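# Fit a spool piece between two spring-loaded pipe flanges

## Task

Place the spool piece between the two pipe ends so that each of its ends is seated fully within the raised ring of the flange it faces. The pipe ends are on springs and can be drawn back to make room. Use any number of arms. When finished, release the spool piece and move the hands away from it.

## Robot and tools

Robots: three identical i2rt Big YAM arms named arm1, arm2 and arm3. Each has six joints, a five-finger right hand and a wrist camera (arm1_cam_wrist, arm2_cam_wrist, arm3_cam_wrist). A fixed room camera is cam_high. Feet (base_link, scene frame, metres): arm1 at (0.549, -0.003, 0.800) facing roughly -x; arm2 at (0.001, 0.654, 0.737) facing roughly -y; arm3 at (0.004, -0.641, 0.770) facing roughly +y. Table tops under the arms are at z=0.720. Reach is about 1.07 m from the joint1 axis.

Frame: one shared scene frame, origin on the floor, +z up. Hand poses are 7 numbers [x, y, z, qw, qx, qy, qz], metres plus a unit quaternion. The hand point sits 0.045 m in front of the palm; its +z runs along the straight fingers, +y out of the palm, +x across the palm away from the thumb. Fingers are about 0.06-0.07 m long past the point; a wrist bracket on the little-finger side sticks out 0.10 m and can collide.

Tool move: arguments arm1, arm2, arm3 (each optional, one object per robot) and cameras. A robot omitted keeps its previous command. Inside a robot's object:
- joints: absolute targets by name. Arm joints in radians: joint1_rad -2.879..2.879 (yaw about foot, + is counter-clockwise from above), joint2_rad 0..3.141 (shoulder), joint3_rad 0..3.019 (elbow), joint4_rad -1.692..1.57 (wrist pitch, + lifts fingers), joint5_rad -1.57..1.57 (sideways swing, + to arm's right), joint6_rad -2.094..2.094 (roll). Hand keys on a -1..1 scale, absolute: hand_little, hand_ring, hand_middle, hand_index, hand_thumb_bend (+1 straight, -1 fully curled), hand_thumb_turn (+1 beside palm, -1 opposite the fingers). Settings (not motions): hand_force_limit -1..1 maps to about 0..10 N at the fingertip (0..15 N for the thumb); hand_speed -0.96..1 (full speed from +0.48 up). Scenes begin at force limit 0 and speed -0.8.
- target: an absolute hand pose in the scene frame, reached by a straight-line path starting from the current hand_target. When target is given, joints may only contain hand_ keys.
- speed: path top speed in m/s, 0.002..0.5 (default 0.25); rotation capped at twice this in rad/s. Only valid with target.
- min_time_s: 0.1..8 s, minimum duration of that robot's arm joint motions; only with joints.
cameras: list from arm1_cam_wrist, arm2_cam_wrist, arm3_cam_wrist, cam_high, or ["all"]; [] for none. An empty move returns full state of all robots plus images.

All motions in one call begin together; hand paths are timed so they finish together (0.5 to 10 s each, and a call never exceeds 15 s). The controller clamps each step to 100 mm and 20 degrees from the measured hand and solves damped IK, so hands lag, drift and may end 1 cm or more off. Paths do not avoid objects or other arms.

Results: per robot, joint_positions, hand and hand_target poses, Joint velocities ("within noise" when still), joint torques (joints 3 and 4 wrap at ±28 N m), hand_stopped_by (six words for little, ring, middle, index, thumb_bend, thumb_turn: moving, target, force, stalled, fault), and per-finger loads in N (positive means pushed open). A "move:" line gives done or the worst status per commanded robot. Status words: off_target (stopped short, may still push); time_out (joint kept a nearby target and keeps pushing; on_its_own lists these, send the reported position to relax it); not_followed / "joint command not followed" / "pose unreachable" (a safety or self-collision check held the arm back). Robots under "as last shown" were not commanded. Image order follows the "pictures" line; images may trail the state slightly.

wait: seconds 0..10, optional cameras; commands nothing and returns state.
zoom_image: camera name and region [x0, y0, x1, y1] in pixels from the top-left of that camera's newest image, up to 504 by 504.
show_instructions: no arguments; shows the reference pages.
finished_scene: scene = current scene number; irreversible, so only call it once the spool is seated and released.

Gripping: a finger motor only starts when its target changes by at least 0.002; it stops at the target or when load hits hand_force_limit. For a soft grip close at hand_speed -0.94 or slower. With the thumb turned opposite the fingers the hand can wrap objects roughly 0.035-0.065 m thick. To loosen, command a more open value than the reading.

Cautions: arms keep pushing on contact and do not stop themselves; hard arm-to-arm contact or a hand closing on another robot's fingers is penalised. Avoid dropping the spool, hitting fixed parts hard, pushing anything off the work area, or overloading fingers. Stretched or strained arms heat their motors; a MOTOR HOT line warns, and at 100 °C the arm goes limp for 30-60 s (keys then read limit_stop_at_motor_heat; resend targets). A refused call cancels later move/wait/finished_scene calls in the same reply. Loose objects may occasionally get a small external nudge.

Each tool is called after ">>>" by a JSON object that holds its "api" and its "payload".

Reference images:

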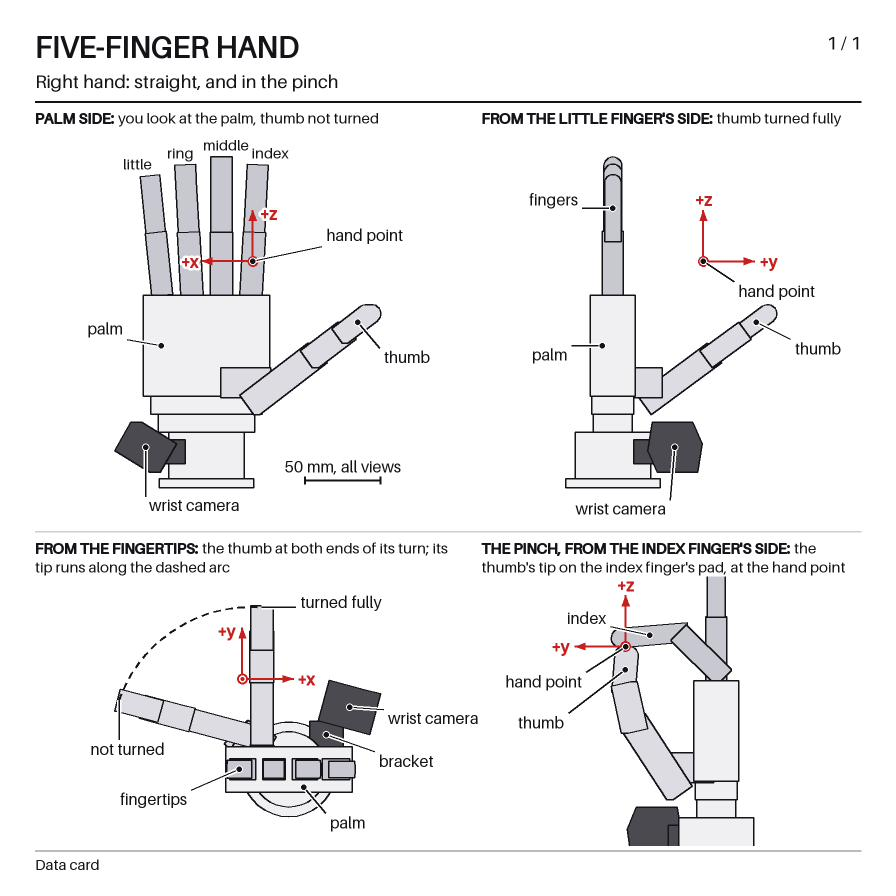

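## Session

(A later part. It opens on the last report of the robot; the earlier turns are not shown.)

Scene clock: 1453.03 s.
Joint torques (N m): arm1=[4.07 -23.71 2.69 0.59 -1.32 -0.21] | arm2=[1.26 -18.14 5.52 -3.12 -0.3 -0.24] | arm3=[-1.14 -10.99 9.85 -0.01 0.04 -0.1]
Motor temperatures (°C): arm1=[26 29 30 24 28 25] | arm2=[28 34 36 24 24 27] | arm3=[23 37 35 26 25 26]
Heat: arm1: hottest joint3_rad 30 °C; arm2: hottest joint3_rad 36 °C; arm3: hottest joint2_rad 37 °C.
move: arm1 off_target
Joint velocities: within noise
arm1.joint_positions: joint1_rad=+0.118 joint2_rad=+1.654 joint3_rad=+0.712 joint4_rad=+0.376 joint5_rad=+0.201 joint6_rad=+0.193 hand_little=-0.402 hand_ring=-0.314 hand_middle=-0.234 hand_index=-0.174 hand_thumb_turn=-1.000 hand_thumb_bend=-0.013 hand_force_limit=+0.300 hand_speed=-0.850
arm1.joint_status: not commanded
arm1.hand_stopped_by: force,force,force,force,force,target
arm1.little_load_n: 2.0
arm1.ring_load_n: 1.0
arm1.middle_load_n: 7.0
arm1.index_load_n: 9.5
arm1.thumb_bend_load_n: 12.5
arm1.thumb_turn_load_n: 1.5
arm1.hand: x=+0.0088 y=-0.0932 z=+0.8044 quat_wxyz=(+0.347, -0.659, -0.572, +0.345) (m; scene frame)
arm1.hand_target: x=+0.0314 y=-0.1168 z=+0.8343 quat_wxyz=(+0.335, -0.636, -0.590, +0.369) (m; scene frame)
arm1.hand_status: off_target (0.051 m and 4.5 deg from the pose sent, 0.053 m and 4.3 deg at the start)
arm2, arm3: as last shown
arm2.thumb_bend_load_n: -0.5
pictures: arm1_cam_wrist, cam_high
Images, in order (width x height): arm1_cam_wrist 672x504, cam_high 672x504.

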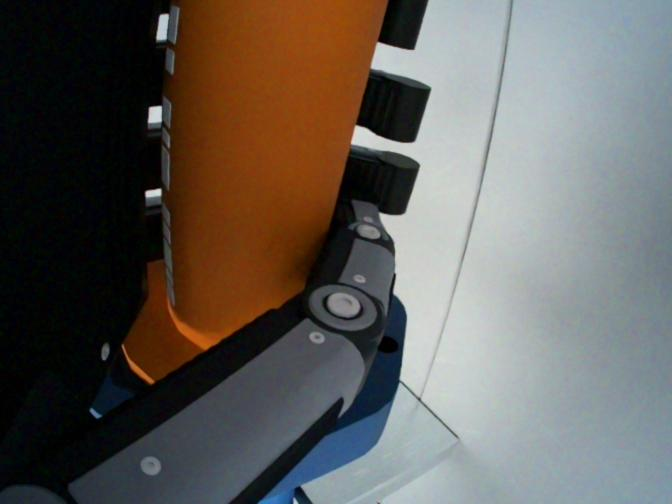

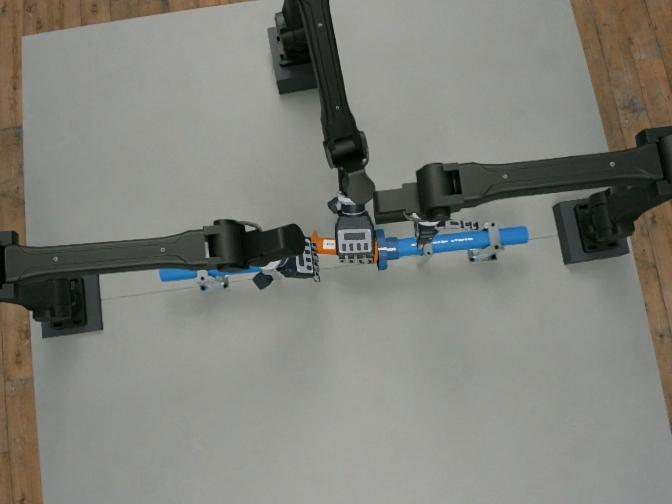

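>>> {"api": "move", "payload": {"arm1": {"target":[0.032,-0.118,0.875,0.3344,-0.6349,-0.5889,0.3675],"speed":0.05}, "cameras": ["arm1_cam_wrist","cam_high"]}}

>>> {"api": "zoom_image", "payload": {"camera": "cam_high", "region": [345, 215, 405, 285]}}

>>> {"api": "zoom_image", "payload": {"camera": "arm1_cam_wrist", "region": [80, 240, 450, 504]}}

Scene clock: 1478.27 s.
Joint torques (N m): arm1=[3.9 -27.99 3.77 0.5 -1.31 -0.28] | arm2=[1.32 -18.14 5.53 -3.11 -0.3 -0.24] | arm3=[-0.85 -10.75 9.77 -0.03 0.02 -0.1]
Motor temperatures (°C): arm1=[26 32 29 24 29 25] | arm2=[28 34 35 24 24 27] | arm3=[23 37 35 26 25 26]
Heat: arm1: hottest joint2_rad 32 °C; arm2: hottest joint3_rad 35 °C; arm3: hottest joint2_rad 37 °C.
move: arm1 off_target
Joint velocities: within noise
arm1.joint_positions: joint1_rad=+0.116 joint2_rad=+1.639 joint3_rad=+0.743 joint4_rad=+0.274 joint5_rad=+0.198 joint6_rad=+0.198 hand_little=-0.402 hand_ring=-0.313 hand_middle=-0.234 hand_index=-0.173 hand_thumb_turn=-1.000 hand_thumb_bend=-0.013 hand_force_limit=+0.300 hand_speed=-0.850
arm1.joint_status: not commanded
arm1.hand_stopped_by: force,force,force,force,force,target
arm1.little_load_n: 3.0
arm1.ring_load_n: 2.5
arm1.middle_load_n: 7.0
arm1.index_load_n: 11.0
arm1.thumb_bend_load_n: 13.5
arm1.thumb_turn_load_n: 1.5
arm1.hand: x=+0.0110 y=-0.0925 z=+0.8058 quat_wxyz=(+0.333, -0.668, -0.581, +0.325) (m; scene frame)
arm1.hand_target: x=+0.0264 y=-0.1168 z=+0.8642 quat_wxyz=(+0.335, -0.636, -0.590, +0.369) (m; scene frame)
arm1.hand_status: off_target (0.077 m and 6.2 deg from the pose sent, 0.079 m and 4.5 deg at the start)
arm2, arm3: as last shown
arm2.thumb_bend_load_n: 0.0
arm2.hand_target: x=+0.0268 y=+0.1351 z=+0.9138 quat_wxyz=(+0.004, -0.017, -0.966, +0.259) (m; scene frame)
pictures: arm1_cam_wrist, cam_high
Images, in order (width x height): arm1_cam_wrist 672x504, cam_high 672x504.

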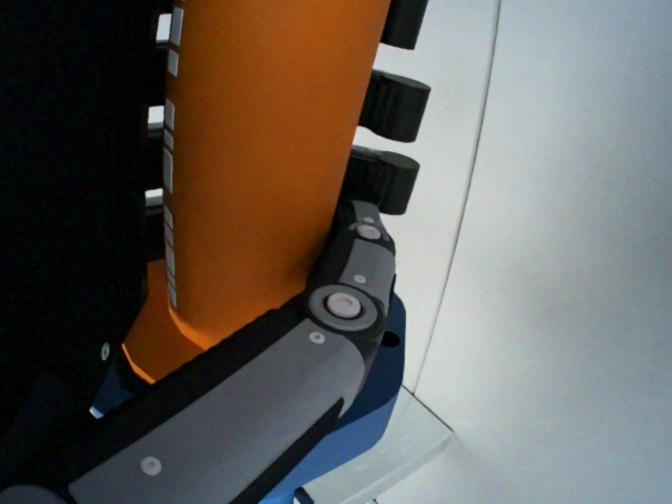

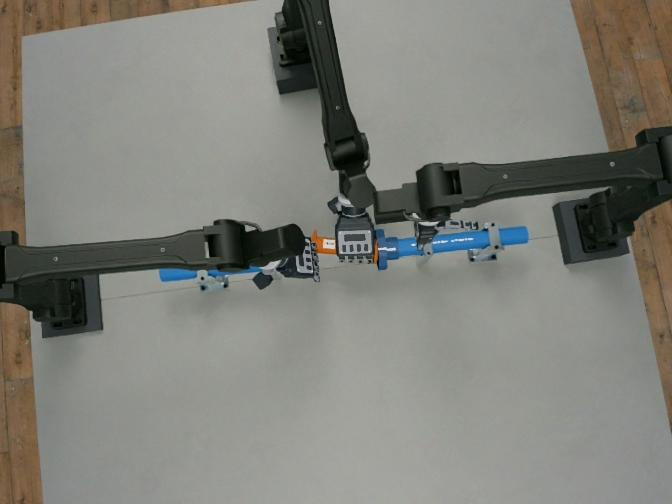

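Scaled by 7.200.

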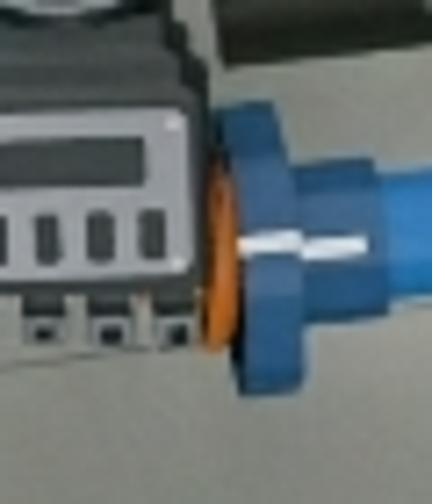

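Scaled by 1.362 from the camera's 672x504 image, which has a finer 960x720 frame.

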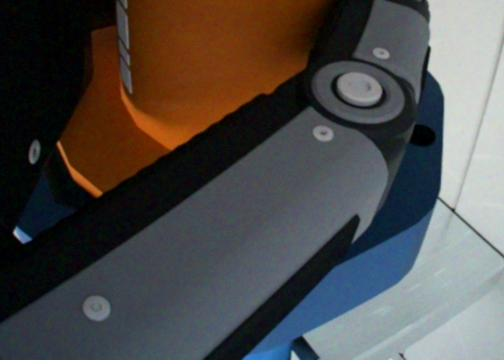

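>>> {"api": "move", "payload": {"arm1": {"target":[0.030,-0.112,0.905,0.3443,-0.5963,-0.6281,0.3627],"speed":0.08}, "cameras": ["arm1_cam_wrist","cam_high"]}}

>>> {"api": "zoom_image", "payload": {"camera": "cam_high", "region": [285, 215, 405, 285]}}

>>> {"api": "zoom_image", "payload": {"camera": "arm1_cam_wrist", "region": [80, 240, 450, 504]}}

Scene clock: 1489.07 s.
Joint torques (N m): arm1=[3.6 -31.33 4.93 0.29 -1.66 -1.31] | arm2=[1.32 -17.96 5.53 -3.1 -0.3 -0.24] | arm3=[-0.97 -10.75 9.83 -0.05 0.02 -0.11]
Motor temperatures (°C): arm1=[26 34 29 24 30 25] | arm2=[28 34 35 24 24 27] | arm3=[23 36 35 26 25 26]
Heat: arm1: hottest joint2_rad 34 °C; arm2: hottest joint3_rad 35 °C; arm3: hottest joint2_rad 36 °C.
move: arm1 off_target
Joint velocities: within noise
arm1.joint_positions: joint1_rad=+0.106 joint2_rad=+1.631 joint3_rad=+0.767 joint4_rad=+0.213 joint5_rad=+0.166 joint6_rad=+0.174 hand_little=-0.402 hand_ring=-0.313 hand_middle=-0.234 hand_index=-0.173 hand_thumb_turn=-1.000 hand_thumb_bend=-0.012 hand_force_limit=+0.300 hand_speed=-0.850
arm1.joint_status: not commanded
arm1.hand_stopped_by: force,force,force,force,force,target
arm1.little_load_n: 0.0
arm1.ring_load_n: 1.0
arm1.middle_load_n: 7.0
arm1.index_load_n: 16.5
arm1.thumb_bend_load_n: 15.0
arm1.thumb_turn_load_n: 5.0
arm1.hand: x=+0.0115 y=-0.0918 z=+0.8080 quat_wxyz=(+0.320, -0.664, -0.597, +0.318) (m; scene frame)
arm1.hand_target: x=+0.0220 y=-0.1111 z=+0.8886 quat_wxyz=(+0.349, -0.597, -0.624, +0.364) (m; scene frame)
arm1.hand_status: off_target (0.101 m and 10.4 deg from the pose sent, 0.103 m and 10.9 deg at the start; pose on its path clipped on 20 of 42 steps)
arm2, arm3: as last shown
arm2.joint_positions: joint1_rad=-0.006 joint2_rad=+1.575 joint3_rad=+1.335 joint4_rad=-0.754 joint5_rad=+0.021 joint6_rad=+0.043 hand_little=+0.600 hand_ring=+0.600 hand_middle=+0.602 hand_index=+0.601 hand_thumb_turn=-1.000 hand_thumb_bend=+1.000 hand_force_limit=+0.000 hand_speed=+0.200
arm2.ring_load_n: 0.0
arm2.middle_load_n: 7.5
arm2.hand: x=+0.0308 y=+0.0952 z=+0.8989 quat_wxyz=(+0.002, -0.023, -0.958, +0.286) (m; scene frame)
arm3.little_load_n: 0.5
arm3.thumb_turn_load_n: -0.5
pictures: arm1_cam_wrist, cam_high
Images, in order (width x height): arm1_cam_wrist 672x504, cam_high 672x504.

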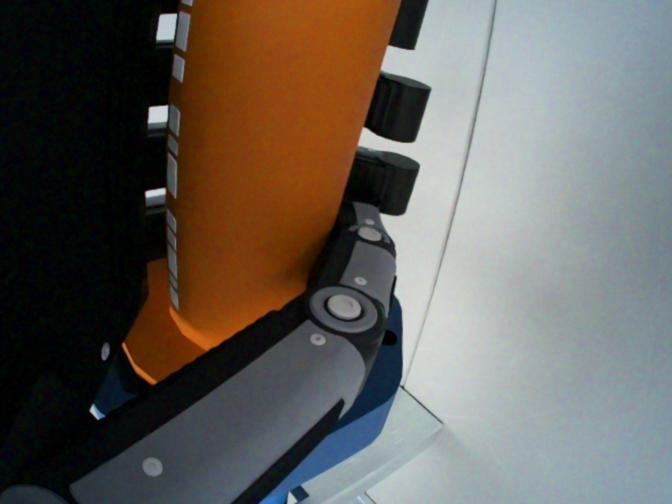

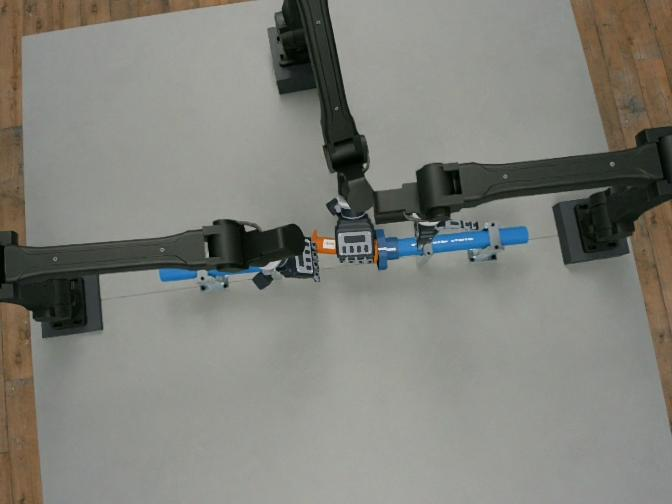

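Scaled by 4.200.

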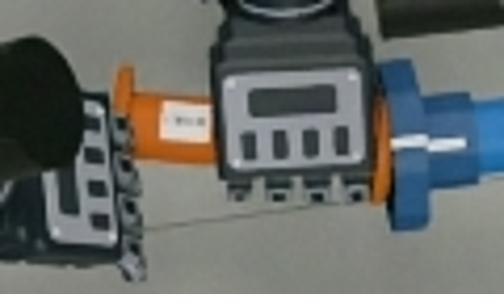

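Scaled by 1.362 from the camera's 672x504 image, which has a finer 960x720 frame.

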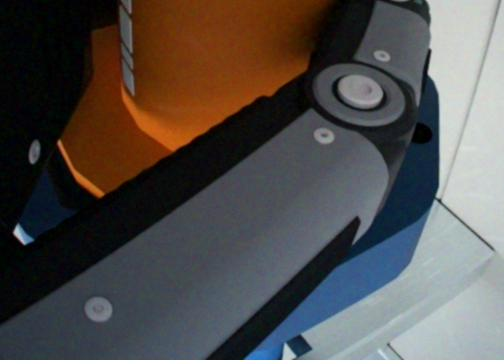

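>>> {"api": "move", "payload": {"arm1": {"target":[0.0,-0.108,0.845,0.3443,-0.5963,-0.6281,0.3627],"speed":0.08}, "cameras": ["arm1_cam_wrist","cam_high","arm2_cam_wrist"]}}

>>> {"api": "zoom_image", "payload": {"camera": "cam_high", "region": [285, 215, 405, 285]}}

>>> {"api": "zoom_image", "payload": {"camera": "arm1_cam_wrist", "region": [80, 240, 450, 504]}}

Scene clock: 1502.43 s.
Joint torques (N m): arm1=[2.84 -19.31 6.41 3.51 -1.22 -0.97] | arm2=[1.38 -17.9 5.53 -3.08 -0.27 -0.27] | arm3=[-0.97 -10.93 9.81 -0.13 0.02 -0.09]
Motor temperatures (°C): arm1=[26 34 30 24 31 26] | arm2=[28 36 35 24 24 27] | arm3=[23 36 35 26 25 26]
Heat: arm1: hottest joint2_rad 34 °C; arm2: hottest joint2_rad 36 °C; arm3: hottest joint2_rad 36 °C.
move: arm1 off_target
Joint velocities: within noise
arm1.joint_positions: joint1_rad=+0.098 joint2_rad=+1.643 joint3_rad=+0.767 joint4_rad=+0.257 joint5_rad=+0.134 joint6_rad=+0.135 hand_little=-0.402 hand_ring=-0.313 hand_middle=-0.234 hand_index=-0.173 hand_thumb_turn=-1.000 hand_thumb_bend=-0.012 hand_force_limit=+0.300 hand_speed=-0.850
arm1.joint_status: not commanded
arm1.hand_stopped_by: force,force,force,force,force,target
arm1.little_load_n: 2.5
arm1.ring_load_n: 1.0
arm1.middle_load_n: 5.0
arm1.index_load_n: 11.0
arm1.thumb_bend_load_n: 15.5
arm1.thumb_turn_load_n: 4.5
arm1.hand: x=+0.0055 y=-0.0925 z=+0.8090 quat_wxyz=(+0.324, -0.646, -0.607, +0.330) (m; scene frame)
arm1.hand_target: x=-0.0001 y=-0.1076 z=+0.8438 quat_wxyz=(+0.345, -0.598, -0.627, +0.361) (m; scene frame)
arm1.hand_status: off_target (0.040 m and 7.6 deg from the pose sent, 0.042 m and 10.4 deg at the start)
arm2: as last shown
arm2.joint_positions: joint1_rad=-0.007 joint2_rad=+1.575 joint3_rad=+1.335 joint4_rad=-0.755 joint5_rad=+0.020 joint6_rad=+0.045 hand_little=+0.600 hand_ring=+0.600 hand_middle=+0.602 hand_index=+0.601 hand_thumb_turn=-1.000 hand_thumb_bend=+1.000 hand_force_limit=+0.000 hand_speed=+0.200
arm2.middle_load_n: 8.5
arm2.index_load_n: 9.5
arm2.hand: x=+0.0307 y=+0.0953 z=+0.8990 quat_wxyz=(+0.002, -0.025, -0.958, +0.286) (m; scene frame)
arm3.joint_positions: joint1_rad=-0.036 joint2_rad=+1.595 joint3_rad=+1.499 joint4_rad=-1.539 joint5_rad=-0.001 joint6_rad=+0.007 hand_little=-1.000 hand_ring=+1.000 hand_middle=-0.990 hand_index=+1.000 hand_thumb_turn=-1.000 hand_thumb_bend=+1.000 hand_force_limit=+0.600 hand_speed=+0.000
arm3.joint_status: not commanded
arm3.hand_stopped_by: target,target,target,target,target,target
arm3.little_load_n: 0.0
arm3.ring_load_n: 0.0
arm3.middle_load_n: 0.0
arm3.index_load_n: 0.0
arm3.thumb_bend_load_n: 0.0
arm3.thumb_turn_load_n: 0.0
arm3.hand: x=-0.0134 y=-0.2378 z=+0.9777 quat_wxyz=(+0.032, +0.999, -0.021, -0.001) (m; scene frame)
arm3.hand_target: x=-0.0120 y=-0.2399 z=+0.9800 quat_wxyz=(+0.035, +0.999, -0.017, -0.001) (m; scene frame)
arm3.hand_status: not commanded
pictures: arm1_cam_wrist, arm2_cam_wrist, cam_high
Images, in order (width x height): arm1_cam_wrist 672x504, arm2_cam_wrist 672x504, cam_high 672x504.

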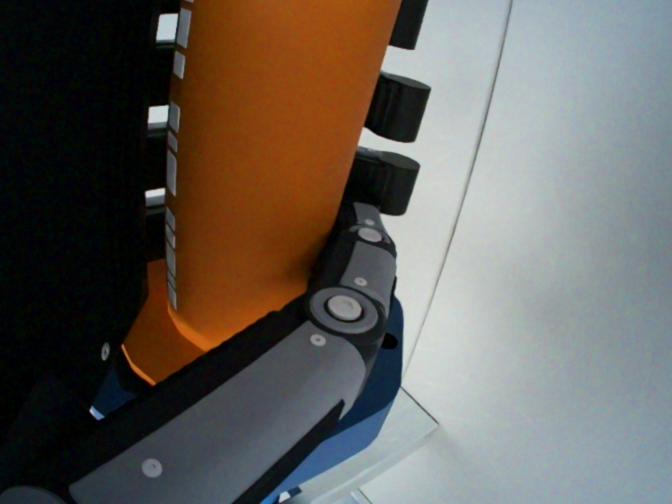

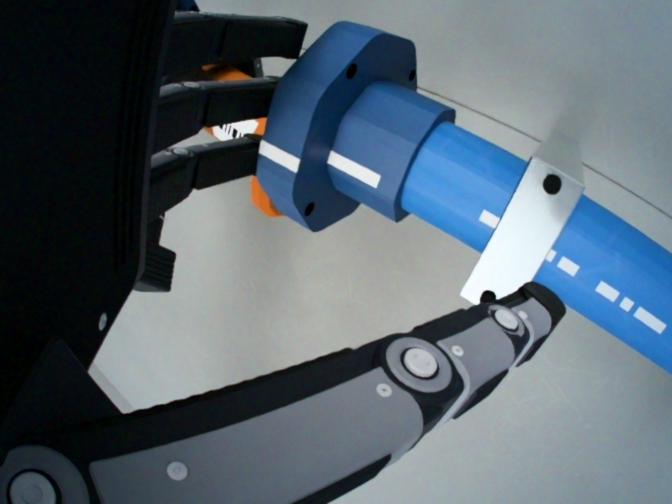

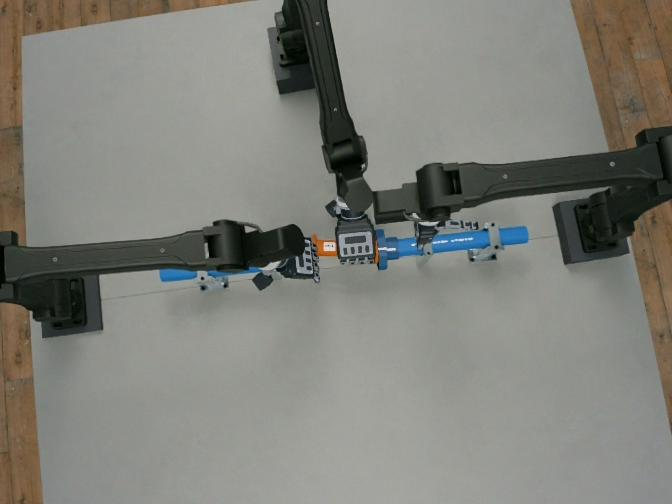

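Scaled by 4.200.

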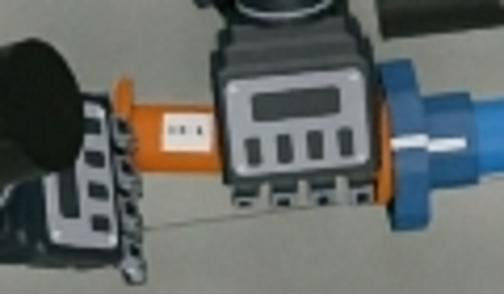

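Scaled by 1.362 from the camera's 672x504 image, which has a finer 960x720 frame.

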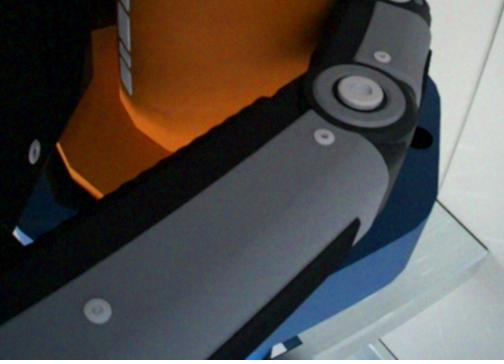

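>>> {"api": "move", "payload": {"arm1": {"target":[0.0,-0.110,0.845,0.3247,-0.5624,-0.6585,0.3802],"speed":0.08}, "cameras": ["arm1_cam_wrist","cam_high","arm2_cam_wrist"]}}

>>> {"api": "zoom_image", "payload": {"camera": "cam_high", "region": [285, 215, 405, 285]}}

>>> {"api": "zoom_image", "payload": {"camera": "arm2_cam_wrist", "region": [160, 10, 460, 260]}}

Scene clock: 1511.90 s.
Joint torques (N m): arm1=[2.61 -19.66 6.91 2.85 -1.76 -1.06] | arm2=[1.38 -17.9 5.52 -3.08 -0.28 -0.27] | arm3=[-0.91 -10.93 9.8 0.03 0.03 -0.1]
Motor temperatures (°C): arm1=[25 34 30 25 30 26] | arm2=[28 37 35 24 24 27] | arm3=[23 36 35 26 25 26]
Heat: arm1: hottest joint2_rad 34 °C; arm2: hottest joint2_rad 37 °C; arm3: hottest joint2_rad 36 °C.
move: arm1 off_target
Joint velocities: within noise
arm1.joint_positions: joint1_rad=+0.070 joint2_rad=+1.653 joint3_rad=+0.767 joint4_rad=+0.279 joint5_rad=+0.030 joint6_rad=+0.074 hand_little=-0.402 hand_ring=-0.314 hand_middle=-0.234 hand_index=-0.173 hand_thumb_turn=-1.000 hand_thumb_bend=-0.012 hand_force_limit=+0.300 hand_speed=-0.850
arm1.joint_status: not commanded
arm1.hand_stopped_by: force,force,force,force,force,target
arm1.little_load_n: 1.0
arm1.ring_load_n: 0.5
arm1.middle_load_n: 5.5
arm1.index_load_n: 12.5
arm1.thumb_bend_load_n: 15.0
arm1.thumb_turn_load_n: 5.0
arm1.hand: x=+0.0052 y=-0.0943 z=+0.8076 quat_wxyz=(+0.307, -0.618, -0.633, +0.350) (m; scene frame)
arm1.hand_target: x=-0.0002 y=-0.1097 z=+0.8437 quat_wxyz=(+0.327, -0.564, -0.657, +0.379) (m; scene frame)
arm1.hand_status: off_target (0.041 m and 8.1 deg from the pose sent, 0.040 m and 12.6 deg at the start)
arm2, arm3: as last shown
arm2.joint_positions: joint1_rad=-0.007 joint2_rad=+1.575 joint3_rad=+1.335 joint4_rad=-0.755 joint5_rad=+0.021 joint6_rad=+0.046 hand_little=+0.600 hand_ring=+0.600 hand_middle=+0.602 hand_index=+0.601 hand_thumb_turn=-1.000 hand_thumb_bend=+1.000 hand_force_limit=+0.000 hand_speed=+0.200
arm2.middle_load_n: 9.5
arm2.hand: x=+0.0307 y=+0.0952 z=+0.8990 quat_wxyz=(+0.002, -0.025, -0.958, +0.286) (m; scene frame)
pictures: arm1_cam_wrist, arm2_cam_wrist, cam_high
Images, in order (width x height): arm1_cam_wrist 672x504, arm2_cam_wrist 672x504, cam_high 672x504.

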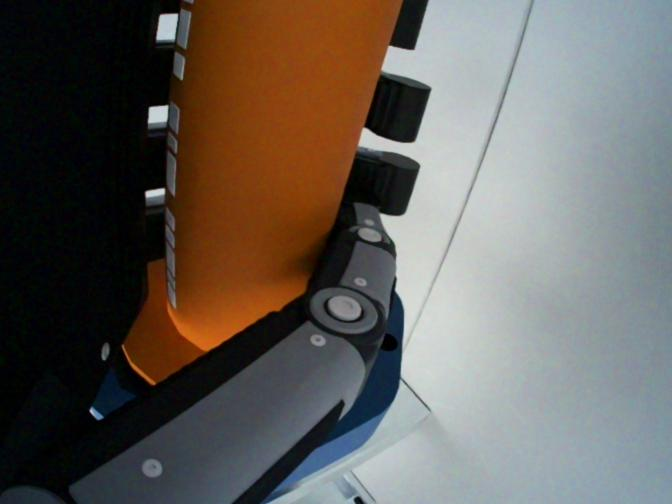

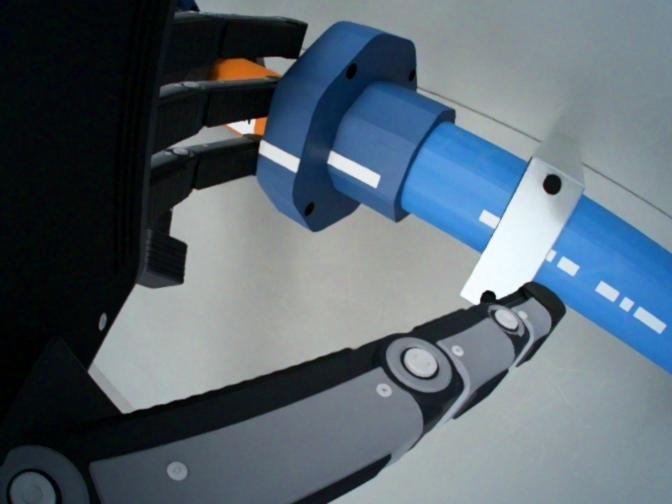

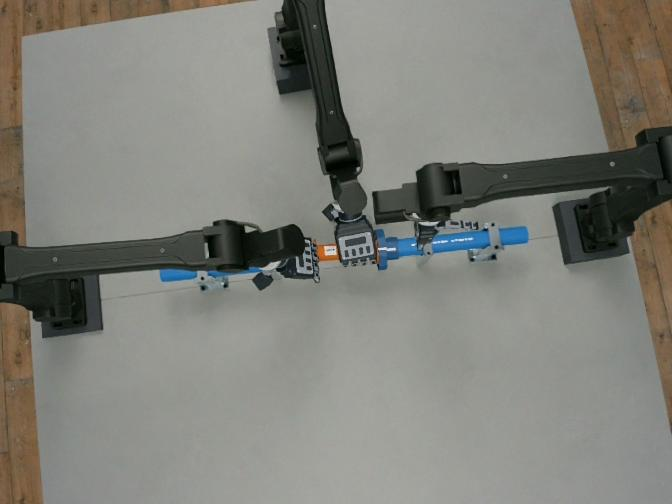

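Scaled by 4.200.

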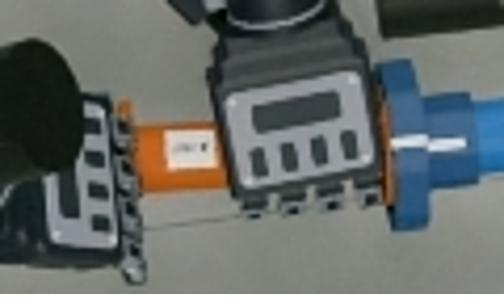

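Scaled by 1.680 from the camera's 672x504 image, which has a finer 960x720 frame.

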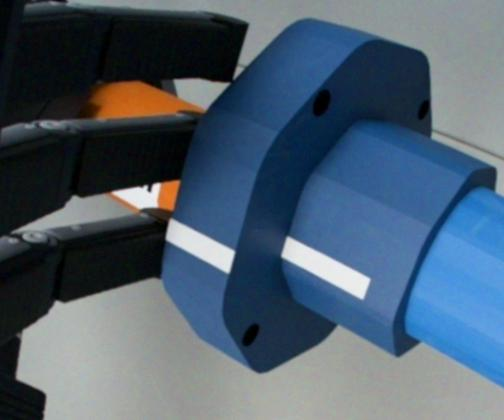

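>>> {"api": "move", "payload": {"arm1": {"target":[-0.002,-0.112,0.845,0.3134,-0.5428,-0.6748,0.3896],"speed":0.08}, "cameras": ["arm1_cam_wrist","cam_high","arm2_cam_wrist"]}}

>>> {"api": "zoom_image", "payload": {"camera": "cam_high", "region": [285, 215, 405, 285]}}

>>> {"api": "zoom_image", "payload": {"camera": "arm2_cam_wrist", "region": [160, 10, 460, 260]}}

Scene clock: 1518.37 s.
Joint torques (N m): arm1=[2.67 -19.55 7.56 2.43 -2.01 -1.15] | arm2=[1.38 -17.96 5.53 -3.08 -0.28 -0.27] | arm3=[-1.03 -10.7 9.78 -0.01 0.03 -0.1]
Motor temperatures (°C): arm1=[25 34 30 25 31 26] | arm2=[28 37 35 24 24 27] | arm3=[23 36 35 26 25 26]
Heat: arm1: hottest joint2_rad 34 °C; arm2: hottest joint2_rad 37 °C; arm3: hottest joint2_rad 36 °C.
move: arm1 off_target
Joint velocities: within noise
arm1.joint_positions: joint1_rad=+0.055 joint2_rad=+1.660 joint3_rad=+0.770 joint4_rad=+0.286 joint5_rad=-0.027 joint6_rad=+0.045 hand_little=-0.402 hand_ring=-0.314 hand_middle=-0.234 hand_index=-0.173 hand_thumb_turn=-1.000 hand_thumb_bend=-0.012 hand_force_limit=+0.300 hand_speed=-0.850
arm1.joint_status: not commanded
arm1.hand_stopped_by: force,force,force,force,force,target
arm1.little_load_n: 0.5
arm1.ring_load_n: 0.5
arm1.middle_load_n: 5.5
arm1.index_load_n: 12.5
arm1.thumb_bend_load_n: 15.0
arm1.thumb_turn_load_n: 5.5
arm1.hand: x=+0.0047 y=-0.0955 z=+0.8069 quat_wxyz=(+0.296, -0.604, -0.646, +0.361) (m; scene frame)
arm1.hand_target: x=-0.0020 y=-0.1116 z=+0.8438 quat_wxyz=(+0.316, -0.544, -0.673, +0.389) (m; scene frame)
arm1.hand_status: off_target (0.042 m and 8.6 deg from the pose sent, 0.042 m and 10.9 deg at the start)
arm2, arm3: as last shown
arm2.little_load_n: 0.5
arm2.middle_load_n: 9.0
arm3.thumb_turn_load_n: -0.5
pictures: arm1_cam_wrist, arm2_cam_wrist, cam_high
Images, in order (width x height): arm1_cam_wrist 672x504, arm2_cam_wrist 672x504, cam_high 672x504.

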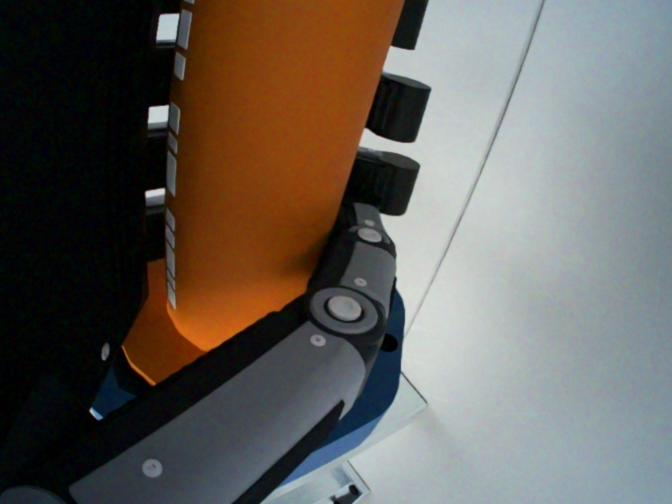

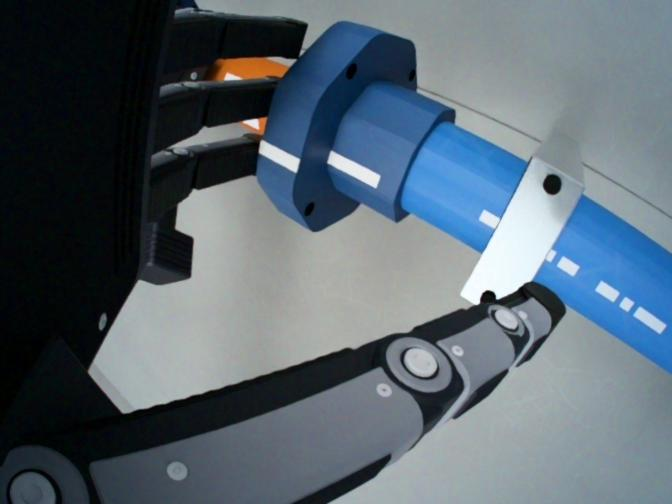

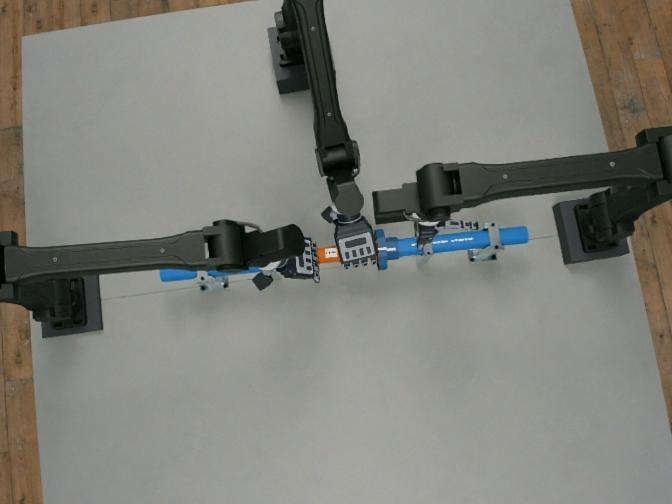

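Scaled by 4.200.

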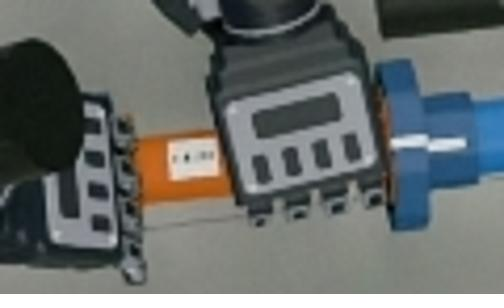

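Scaled by 1.680 from the camera's 672x504 image, which has a finer 960x720 frame.

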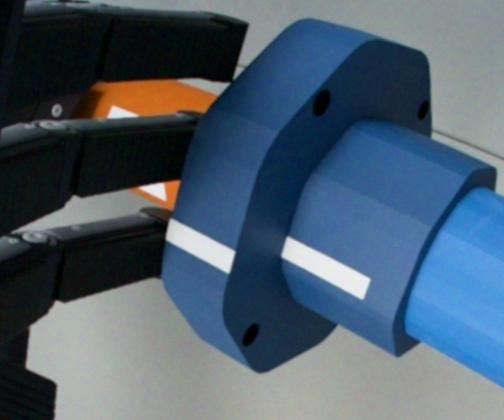

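>>> {"api": "move", "payload": {"arm1": {"target":[-0.002,-0.112,0.850,0.3505,-0.5196,-0.7004,0.3415],"speed":0.08}, "cameras": ["arm1_cam_wrist","cam_high","arm2_cam_wrist"]}}

>>> {"api": "zoom_image", "payload": {"camera": "cam_high", "region": [285, 215, 405, 285]}}

>>> {"api": "zoom_image", "payload": {"camera": "arm2_cam_wrist", "region": [160, 10, 460, 260]}}

Scene clock: 1547.07 s.
Joint torques (N m): arm1=[4.07 -21.01 8.34 1.4 -0.36 -1.43] | arm2=[1.61 -11.75 7.76 0.76 -0.22 -0.19] | arm3=[-1.03 -10.81 9.78 -0.01 0.03 -0.11]
Motor temperatures (°C): arm1=[25 32 31 25 33 26] | arm2=[28 38 35 24 24 27] | arm3=[23 36 36 26 25 26]
Heat: arm1: hottest joint5_rad 33 °C; arm2: hottest joint2_rad 38 °C; arm3: hottest joint2_rad 36 °C.
move: arm1 off_target
Joint velocities: within noise
arm1.joint_positions: joint1_rad=+0.086 joint2_rad=+1.655 joint3_rad=+0.784 joint4_rad=+0.251 joint5_rad=+0.042 joint6_rad=-0.020 hand_little=-0.402 hand_ring=-0.314 hand_middle=-0.234 hand_index=-0.173 hand_thumb_turn=-1.000 hand_thumb_bend=-0.012 hand_force_limit=+0.300 hand_speed=-0.850
arm1.joint_status: not commanded
arm1.hand_stopped_by: force,force,force,force,force,target
arm1.little_load_n: 3.0
arm1.ring_load_n: 0.0
arm1.middle_load_n: 6.0
arm1.index_load_n: 8.5
arm1.thumb_bend_load_n: 14.0
arm1.thumb_turn_load_n: 5.0
arm1.hand: x=+0.0048 y=-0.0948 z=+0.8062 quat_wxyz=(+0.321, -0.586, -0.667, +0.330) (m; scene frame)
arm1.hand_target: x=-0.0022 y=-0.1118 z=+0.8484 quat_wxyz=(+0.352, -0.522, -0.697, +0.343) (m; scene frame)
arm1.hand_status: off_target (0.048 m and 9.3 deg from the pose sent, 0.046 m and 13.2 deg at the start)
arm2.joint_positions: joint1_rad=-0.010 joint2_rad=+1.506 joint3_rad=+1.302 joint4_rad=-0.847 joint5_rad=+0.019 joint6_rad=+0.036 hand_little=+0.600 hand_ring=+0.600 hand_middle=+0.600 hand_index=+0.600 hand_thumb_turn=-1.000 hand_thumb_bend=+1.000 hand_force_limit=+0.000 hand_speed=+0.200
arm2.joint_status: not commanded
arm2.hand_stopped_by: target,target,target,target,target,target
arm2.little_load_n: 0.0
arm2.ring_load_n: 0.0
arm2.middle_load_n: 0.0
arm2.index_load_n: 0.0
arm2.thumb_bend_load_n: 0.0
arm2.thumb_turn_load_n: 0.0
arm2.hand: x=+0.0285 y=+0.1331 z=+0.9113 quat_wxyz=(+0.004, -0.022, -0.966, +0.259) (m; scene frame)
arm2.hand_target: x=+0.0268 y=+0.1352 z=+0.9137 quat_wxyz=(+0.004, -0.017, -0.966, +0.259) (m; scene frame)
arm2.hand_status: not commanded
arm3: as last shown
arm3.thumb_turn_load_n: 0.0
pictures: arm1_cam_wrist, arm2_cam_wrist, cam_high
Images, in order (width x height): arm1_cam_wrist 672x504, arm2_cam_wrist 672x504, cam_high 672x504.

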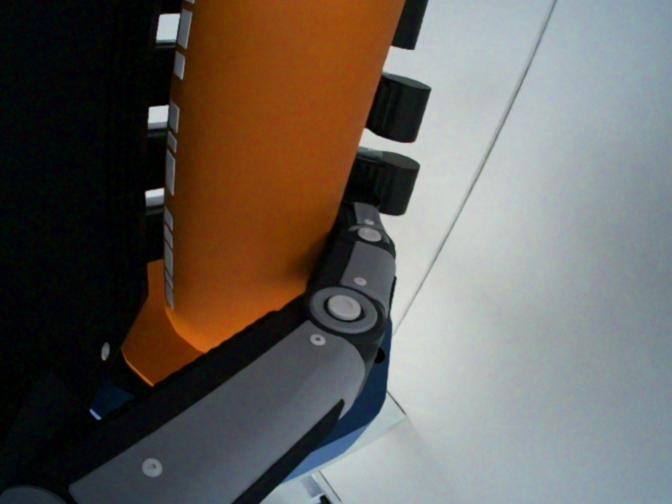

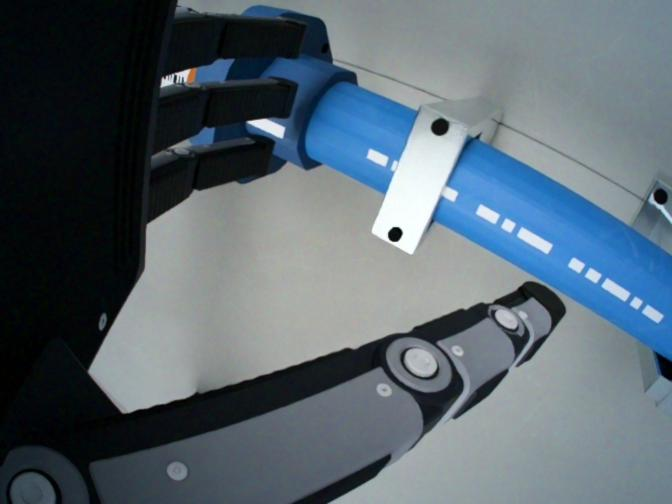

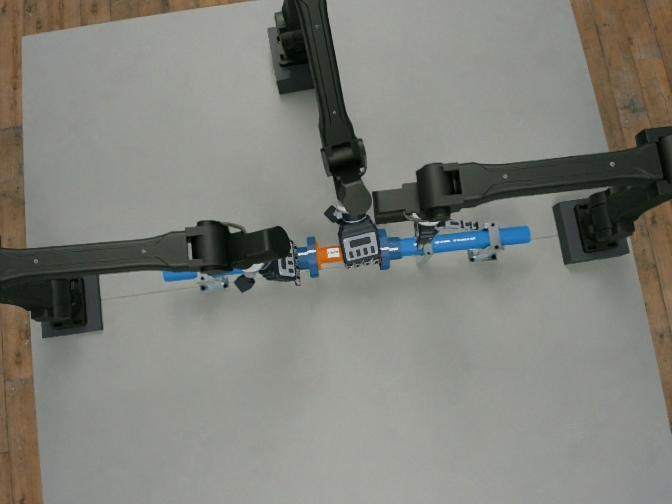

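Scaled by 4.200.

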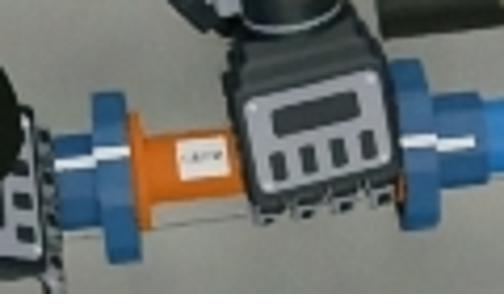

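Scaled by 1.680 from the camera's 672x504 image, which has a finer 960x720 frame.

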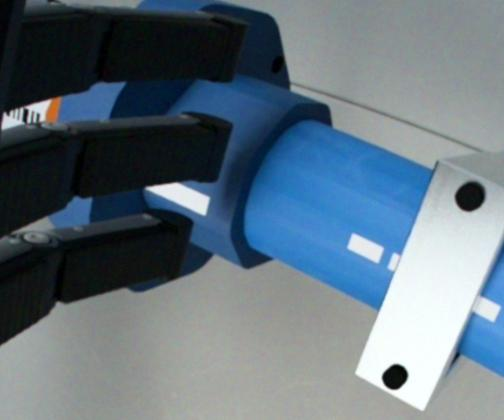

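>>> {"api": "zoom_image", "payload": {"camera": "cam_high", "region": [355, 220, 400, 280]}}

>>> {"api": "zoom_image", "payload": {"camera": "cam_high", "region": [295, 220, 340, 290]}}

>>> {"api": "zoom_image", "payload": {"camera": "arm1_cam_wrist", "region": [80, 240, 450, 504]}}

Scaled by 8.400.

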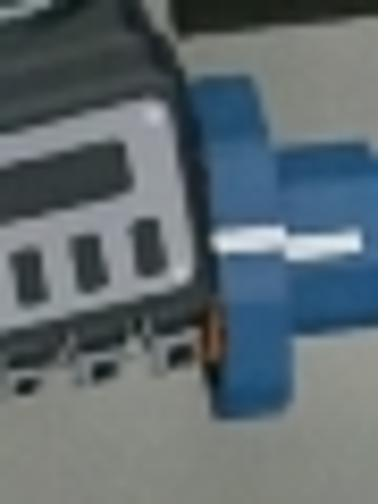

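Scaled by 7.200.

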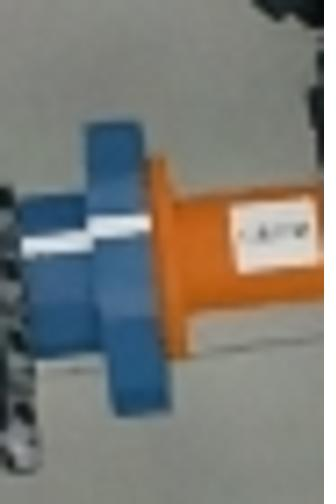

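Scaled by 1.362 from the camera's 672x504 image, which has a finer 960x720 frame.

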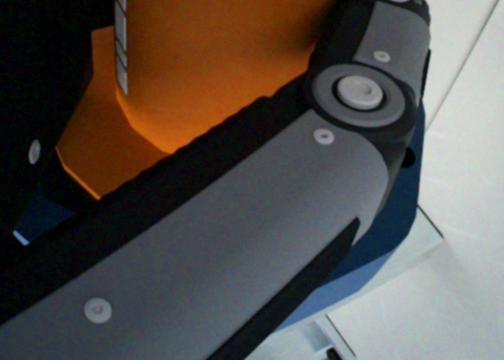

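>>> {"api": "move", "payload": {"arm1": {"joints":{"hand_speed":-0.5,"hand_little":0.05,"hand_ring":0.05,"hand_middle":0.05,"hand_index":0.05,"hand_thumb_bend":0.25}}, "arm2": {"target":[0.026,0.125,0.965,0.0045,-0.0168,-0.9658,0.2588],"speed":0.15}}}

>>> {"api": "move", "payload": {"arm1": {"target":[-0.004,-0.062,0.836,0.3433,-0.6322,-0.5923,0.3630],"speed":0.08}, "cameras": ["arm1_cam_wrist","cam_high"]}}

>>> {"api": "zoom_image", "payload": {"camera": "cam_high", "region": [285, 215, 405, 285]}}

Scene clock: 1578.43 s.
Joint torques (N m): arm1=[3.6 -18.78 8.47 2.13 -0.46 -0.29] | arm2=[1.55 -10.7 12.01 0.64 -0.21 -0.18] | arm3=[-0.91 -10.99 9.81 -0.02 0.03 -0.11]
Motor temperatures (°C): arm1=[25 33 33 24 30 27] | arm2=[28 35 38 24 24 27] | arm3=[23 36 36 26 25 26]
Heat: arm1: hottest joint2_rad 33 °C; arm2: hottest joint3_rad 38 °C; arm3: hottest joint2_rad 36 °C.
move: arm1 done; arm2 off_target
Joint velocities: within noise
arm1.joint_positions: joint1_rad=+0.090 joint2_rad=+1.632 joint3_rad=+0.784 joint4_rad=+0.234 joint5_rad=+0.045 joint6_rad=-0.120 hand_little=+0.050 hand_ring=+0.050 hand_middle=+0.050 hand_index=+0.051 hand_thumb_turn=-1.000 hand_thumb_bend=+0.250 hand_force_limit=+0.300 hand_speed=-0.500
arm1.joint_status: all done
arm1.hand_stopped_by: target,target,target,target,target,target
arm1.little_load_n: 0.0
arm1.ring_load_n: 0.0
arm1.middle_load_n: 0.0
arm1.index_load_n: 4.5
arm1.thumb_bend_load_n: 0.0
arm1.thumb_turn_load_n: 0.0
arm1.hand: x=+0.0067 y=-0.0903 z=+0.8132 quat_wxyz=(+0.339, -0.550, -0.695, +0.315) (m; scene frame)
arm1.hand_target: x=-0.0024 y=-0.1118 z=+0.8486 quat_wxyz=(+0.353, -0.522, -0.697, +0.343) (m; scene frame)
arm1.hand_status: not commanded
arm2.joint_positions: joint1_rad=-0.010 joint2_rad=+1.506 joint3_rad=+1.384 joint4_rad=-0.981 joint5_rad=+0.019 joint6_rad=+0.035 hand_little=+0.600 hand_ring=+0.600 hand_middle=+0.600 hand_index=+0.600 hand_thumb_turn=-1.000 hand_thumb_bend=+1.000 hand_force_limit=+0.000 hand_speed=+0.200
arm2.joint_status: not commanded
arm2.hand_stopped_by: target,target,target,target,target,target
arm2.little_load_n: 0.5
arm2.ring_load_n: 0.0
arm2.middle_load_n: 0.0
arm2.index_load_n: 0.0
arm2.thumb_bend_load_n: 0.0
arm2.thumb_turn_load_n: 0.0
arm2.hand: x=+0.0284 y=+0.1421 z=+0.9382 quat_wxyz=(+0.004, -0.021, -0.972, +0.233) (m; scene frame)
arm2.hand_target: x=+0.0260 y=+0.1263 z=+0.9650 quat_wxyz=(+0.005, -0.017, -0.966, +0.259) (m; scene frame)
arm2.hand_status: off_target (0.032 m and 3.0 deg from the pose sent, 0.054 m and 0.5 deg at the start)
arm3: as last shown
arm3.ring_load_n: -0.5
pictures: none

Scene clock: 1581.00 s.
Joint torques (N m): arm1=[-0.15 -15.62 6.54 3.25 0.14 0.05] | arm2=[1.55 -10.7 12.03 0.64 -0.21 -0.18] | arm3=[-0.79 -10.75 9.78 -0.02 0.02 -0.09]
Motor temperatures (°C): arm1=[25 33 33 24 30 27] | arm2=[28 35 38 24 24 27] | arm3=[23 36 36 26 25 26]
Heat: arm1: hottest joint2_rad 33 °C; arm2: hottest joint3_rad 38 °C; arm3: hottest joint2_rad 36 °C.
move: arm1 off_target
Joint velocities: within noise
arm1.joint_positions: joint1_rad=+0.037 joint2_rad=+1.620 joint3_rad=+0.749 joint4_rad=+0.299 joint5_rad=+0.056 joint6_rad=+0.082 hand_little=+0.050 hand_ring=+0.050 hand_middle=+0.050 hand_index=+0.051 hand_thumb_turn=-1.000 hand_thumb_bend=+0.250 hand_force_limit=+0.300 hand_speed=-0.500
arm1.joint_status: not commanded
arm1.hand_stopped_by: target,target,target,target,target,target
arm1.little_load_n: 0.0
arm1.ring_load_n: 0.0
arm1.middle_load_n: 0.0
arm1.index_load_n: 0.0
arm1.thumb_bend_load_n: 0.5
arm1.thumb_turn_load_n: 0.0
arm1.hand: x=+0.0025 y=-0.0715 z=+0.8209 quat_wxyz=(+0.330, -0.630, -0.610, +0.351) (m; scene frame)
arm1.hand_target: x=-0.0039 y=-0.0621 z=+0.8359 quat_wxyz=(+0.343, -0.632, -0.593, +0.363) (m; scene frame)
arm1.hand_status: off_target (0.019 m and 2.9 deg from the pose sent, 0.038 m and 16.0 deg at the start)
arm2, arm3: as last shown
arm2.little_load_n: 0.0
arm3.ring_load_n: 0.0
arm3.index_load_n: -0.5
arm3.thumb_bend_load_n: -0.5
pictures: arm1_cam_wrist, cam_high
Images, in order (width x height): arm1_cam_wrist 672x504, cam_high 672x504.

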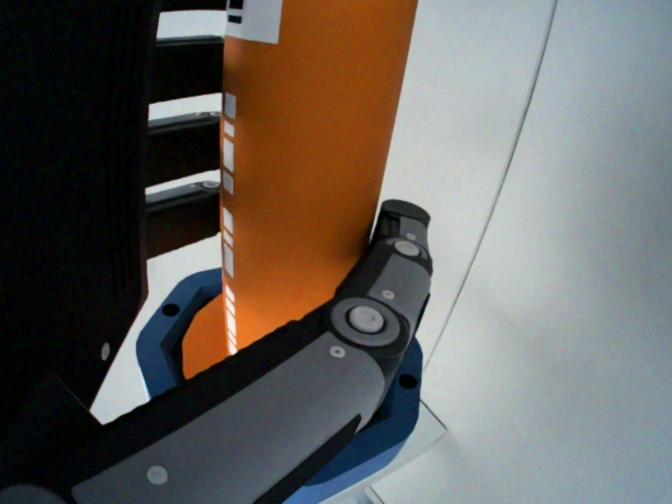

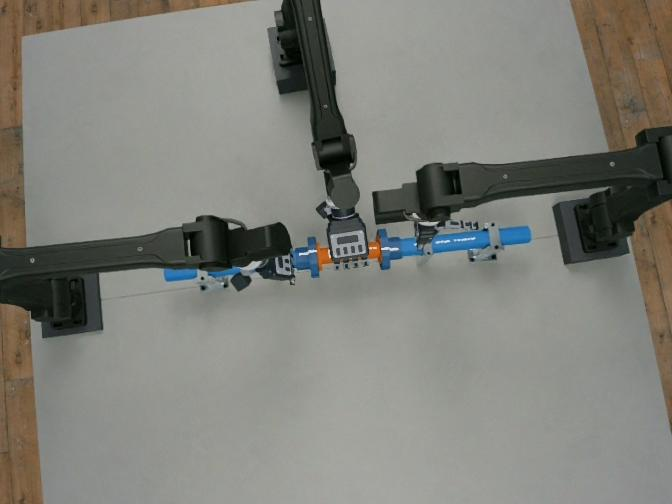

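Scaled by 4.200.

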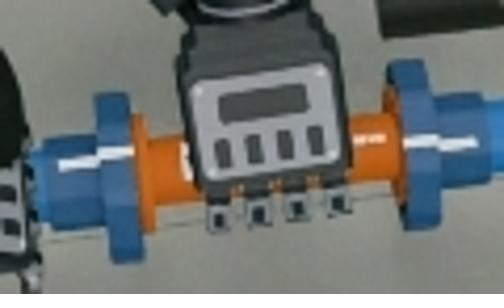

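>>> {"api": "zoom_image", "payload": {"camera": "arm1_cam_wrist", "region": [120, 250, 320, 410]}}

>>> {"api": "zoom_image", "payload": {"camera": "cam_high", "region": [360, 220, 400, 280]}}

Scaled by 2.520 from the camera's 672x504 image, which has a finer 960x720 frame.

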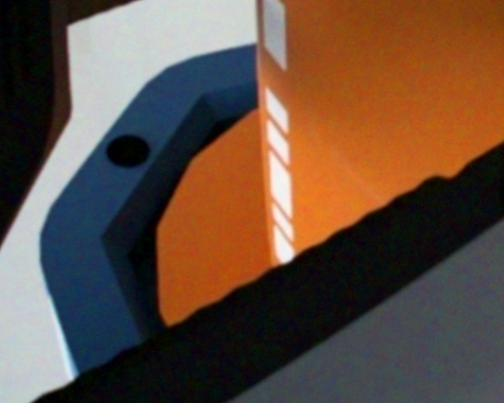

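Scaled by 8.400.

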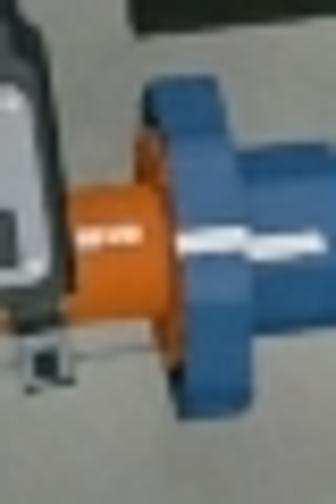

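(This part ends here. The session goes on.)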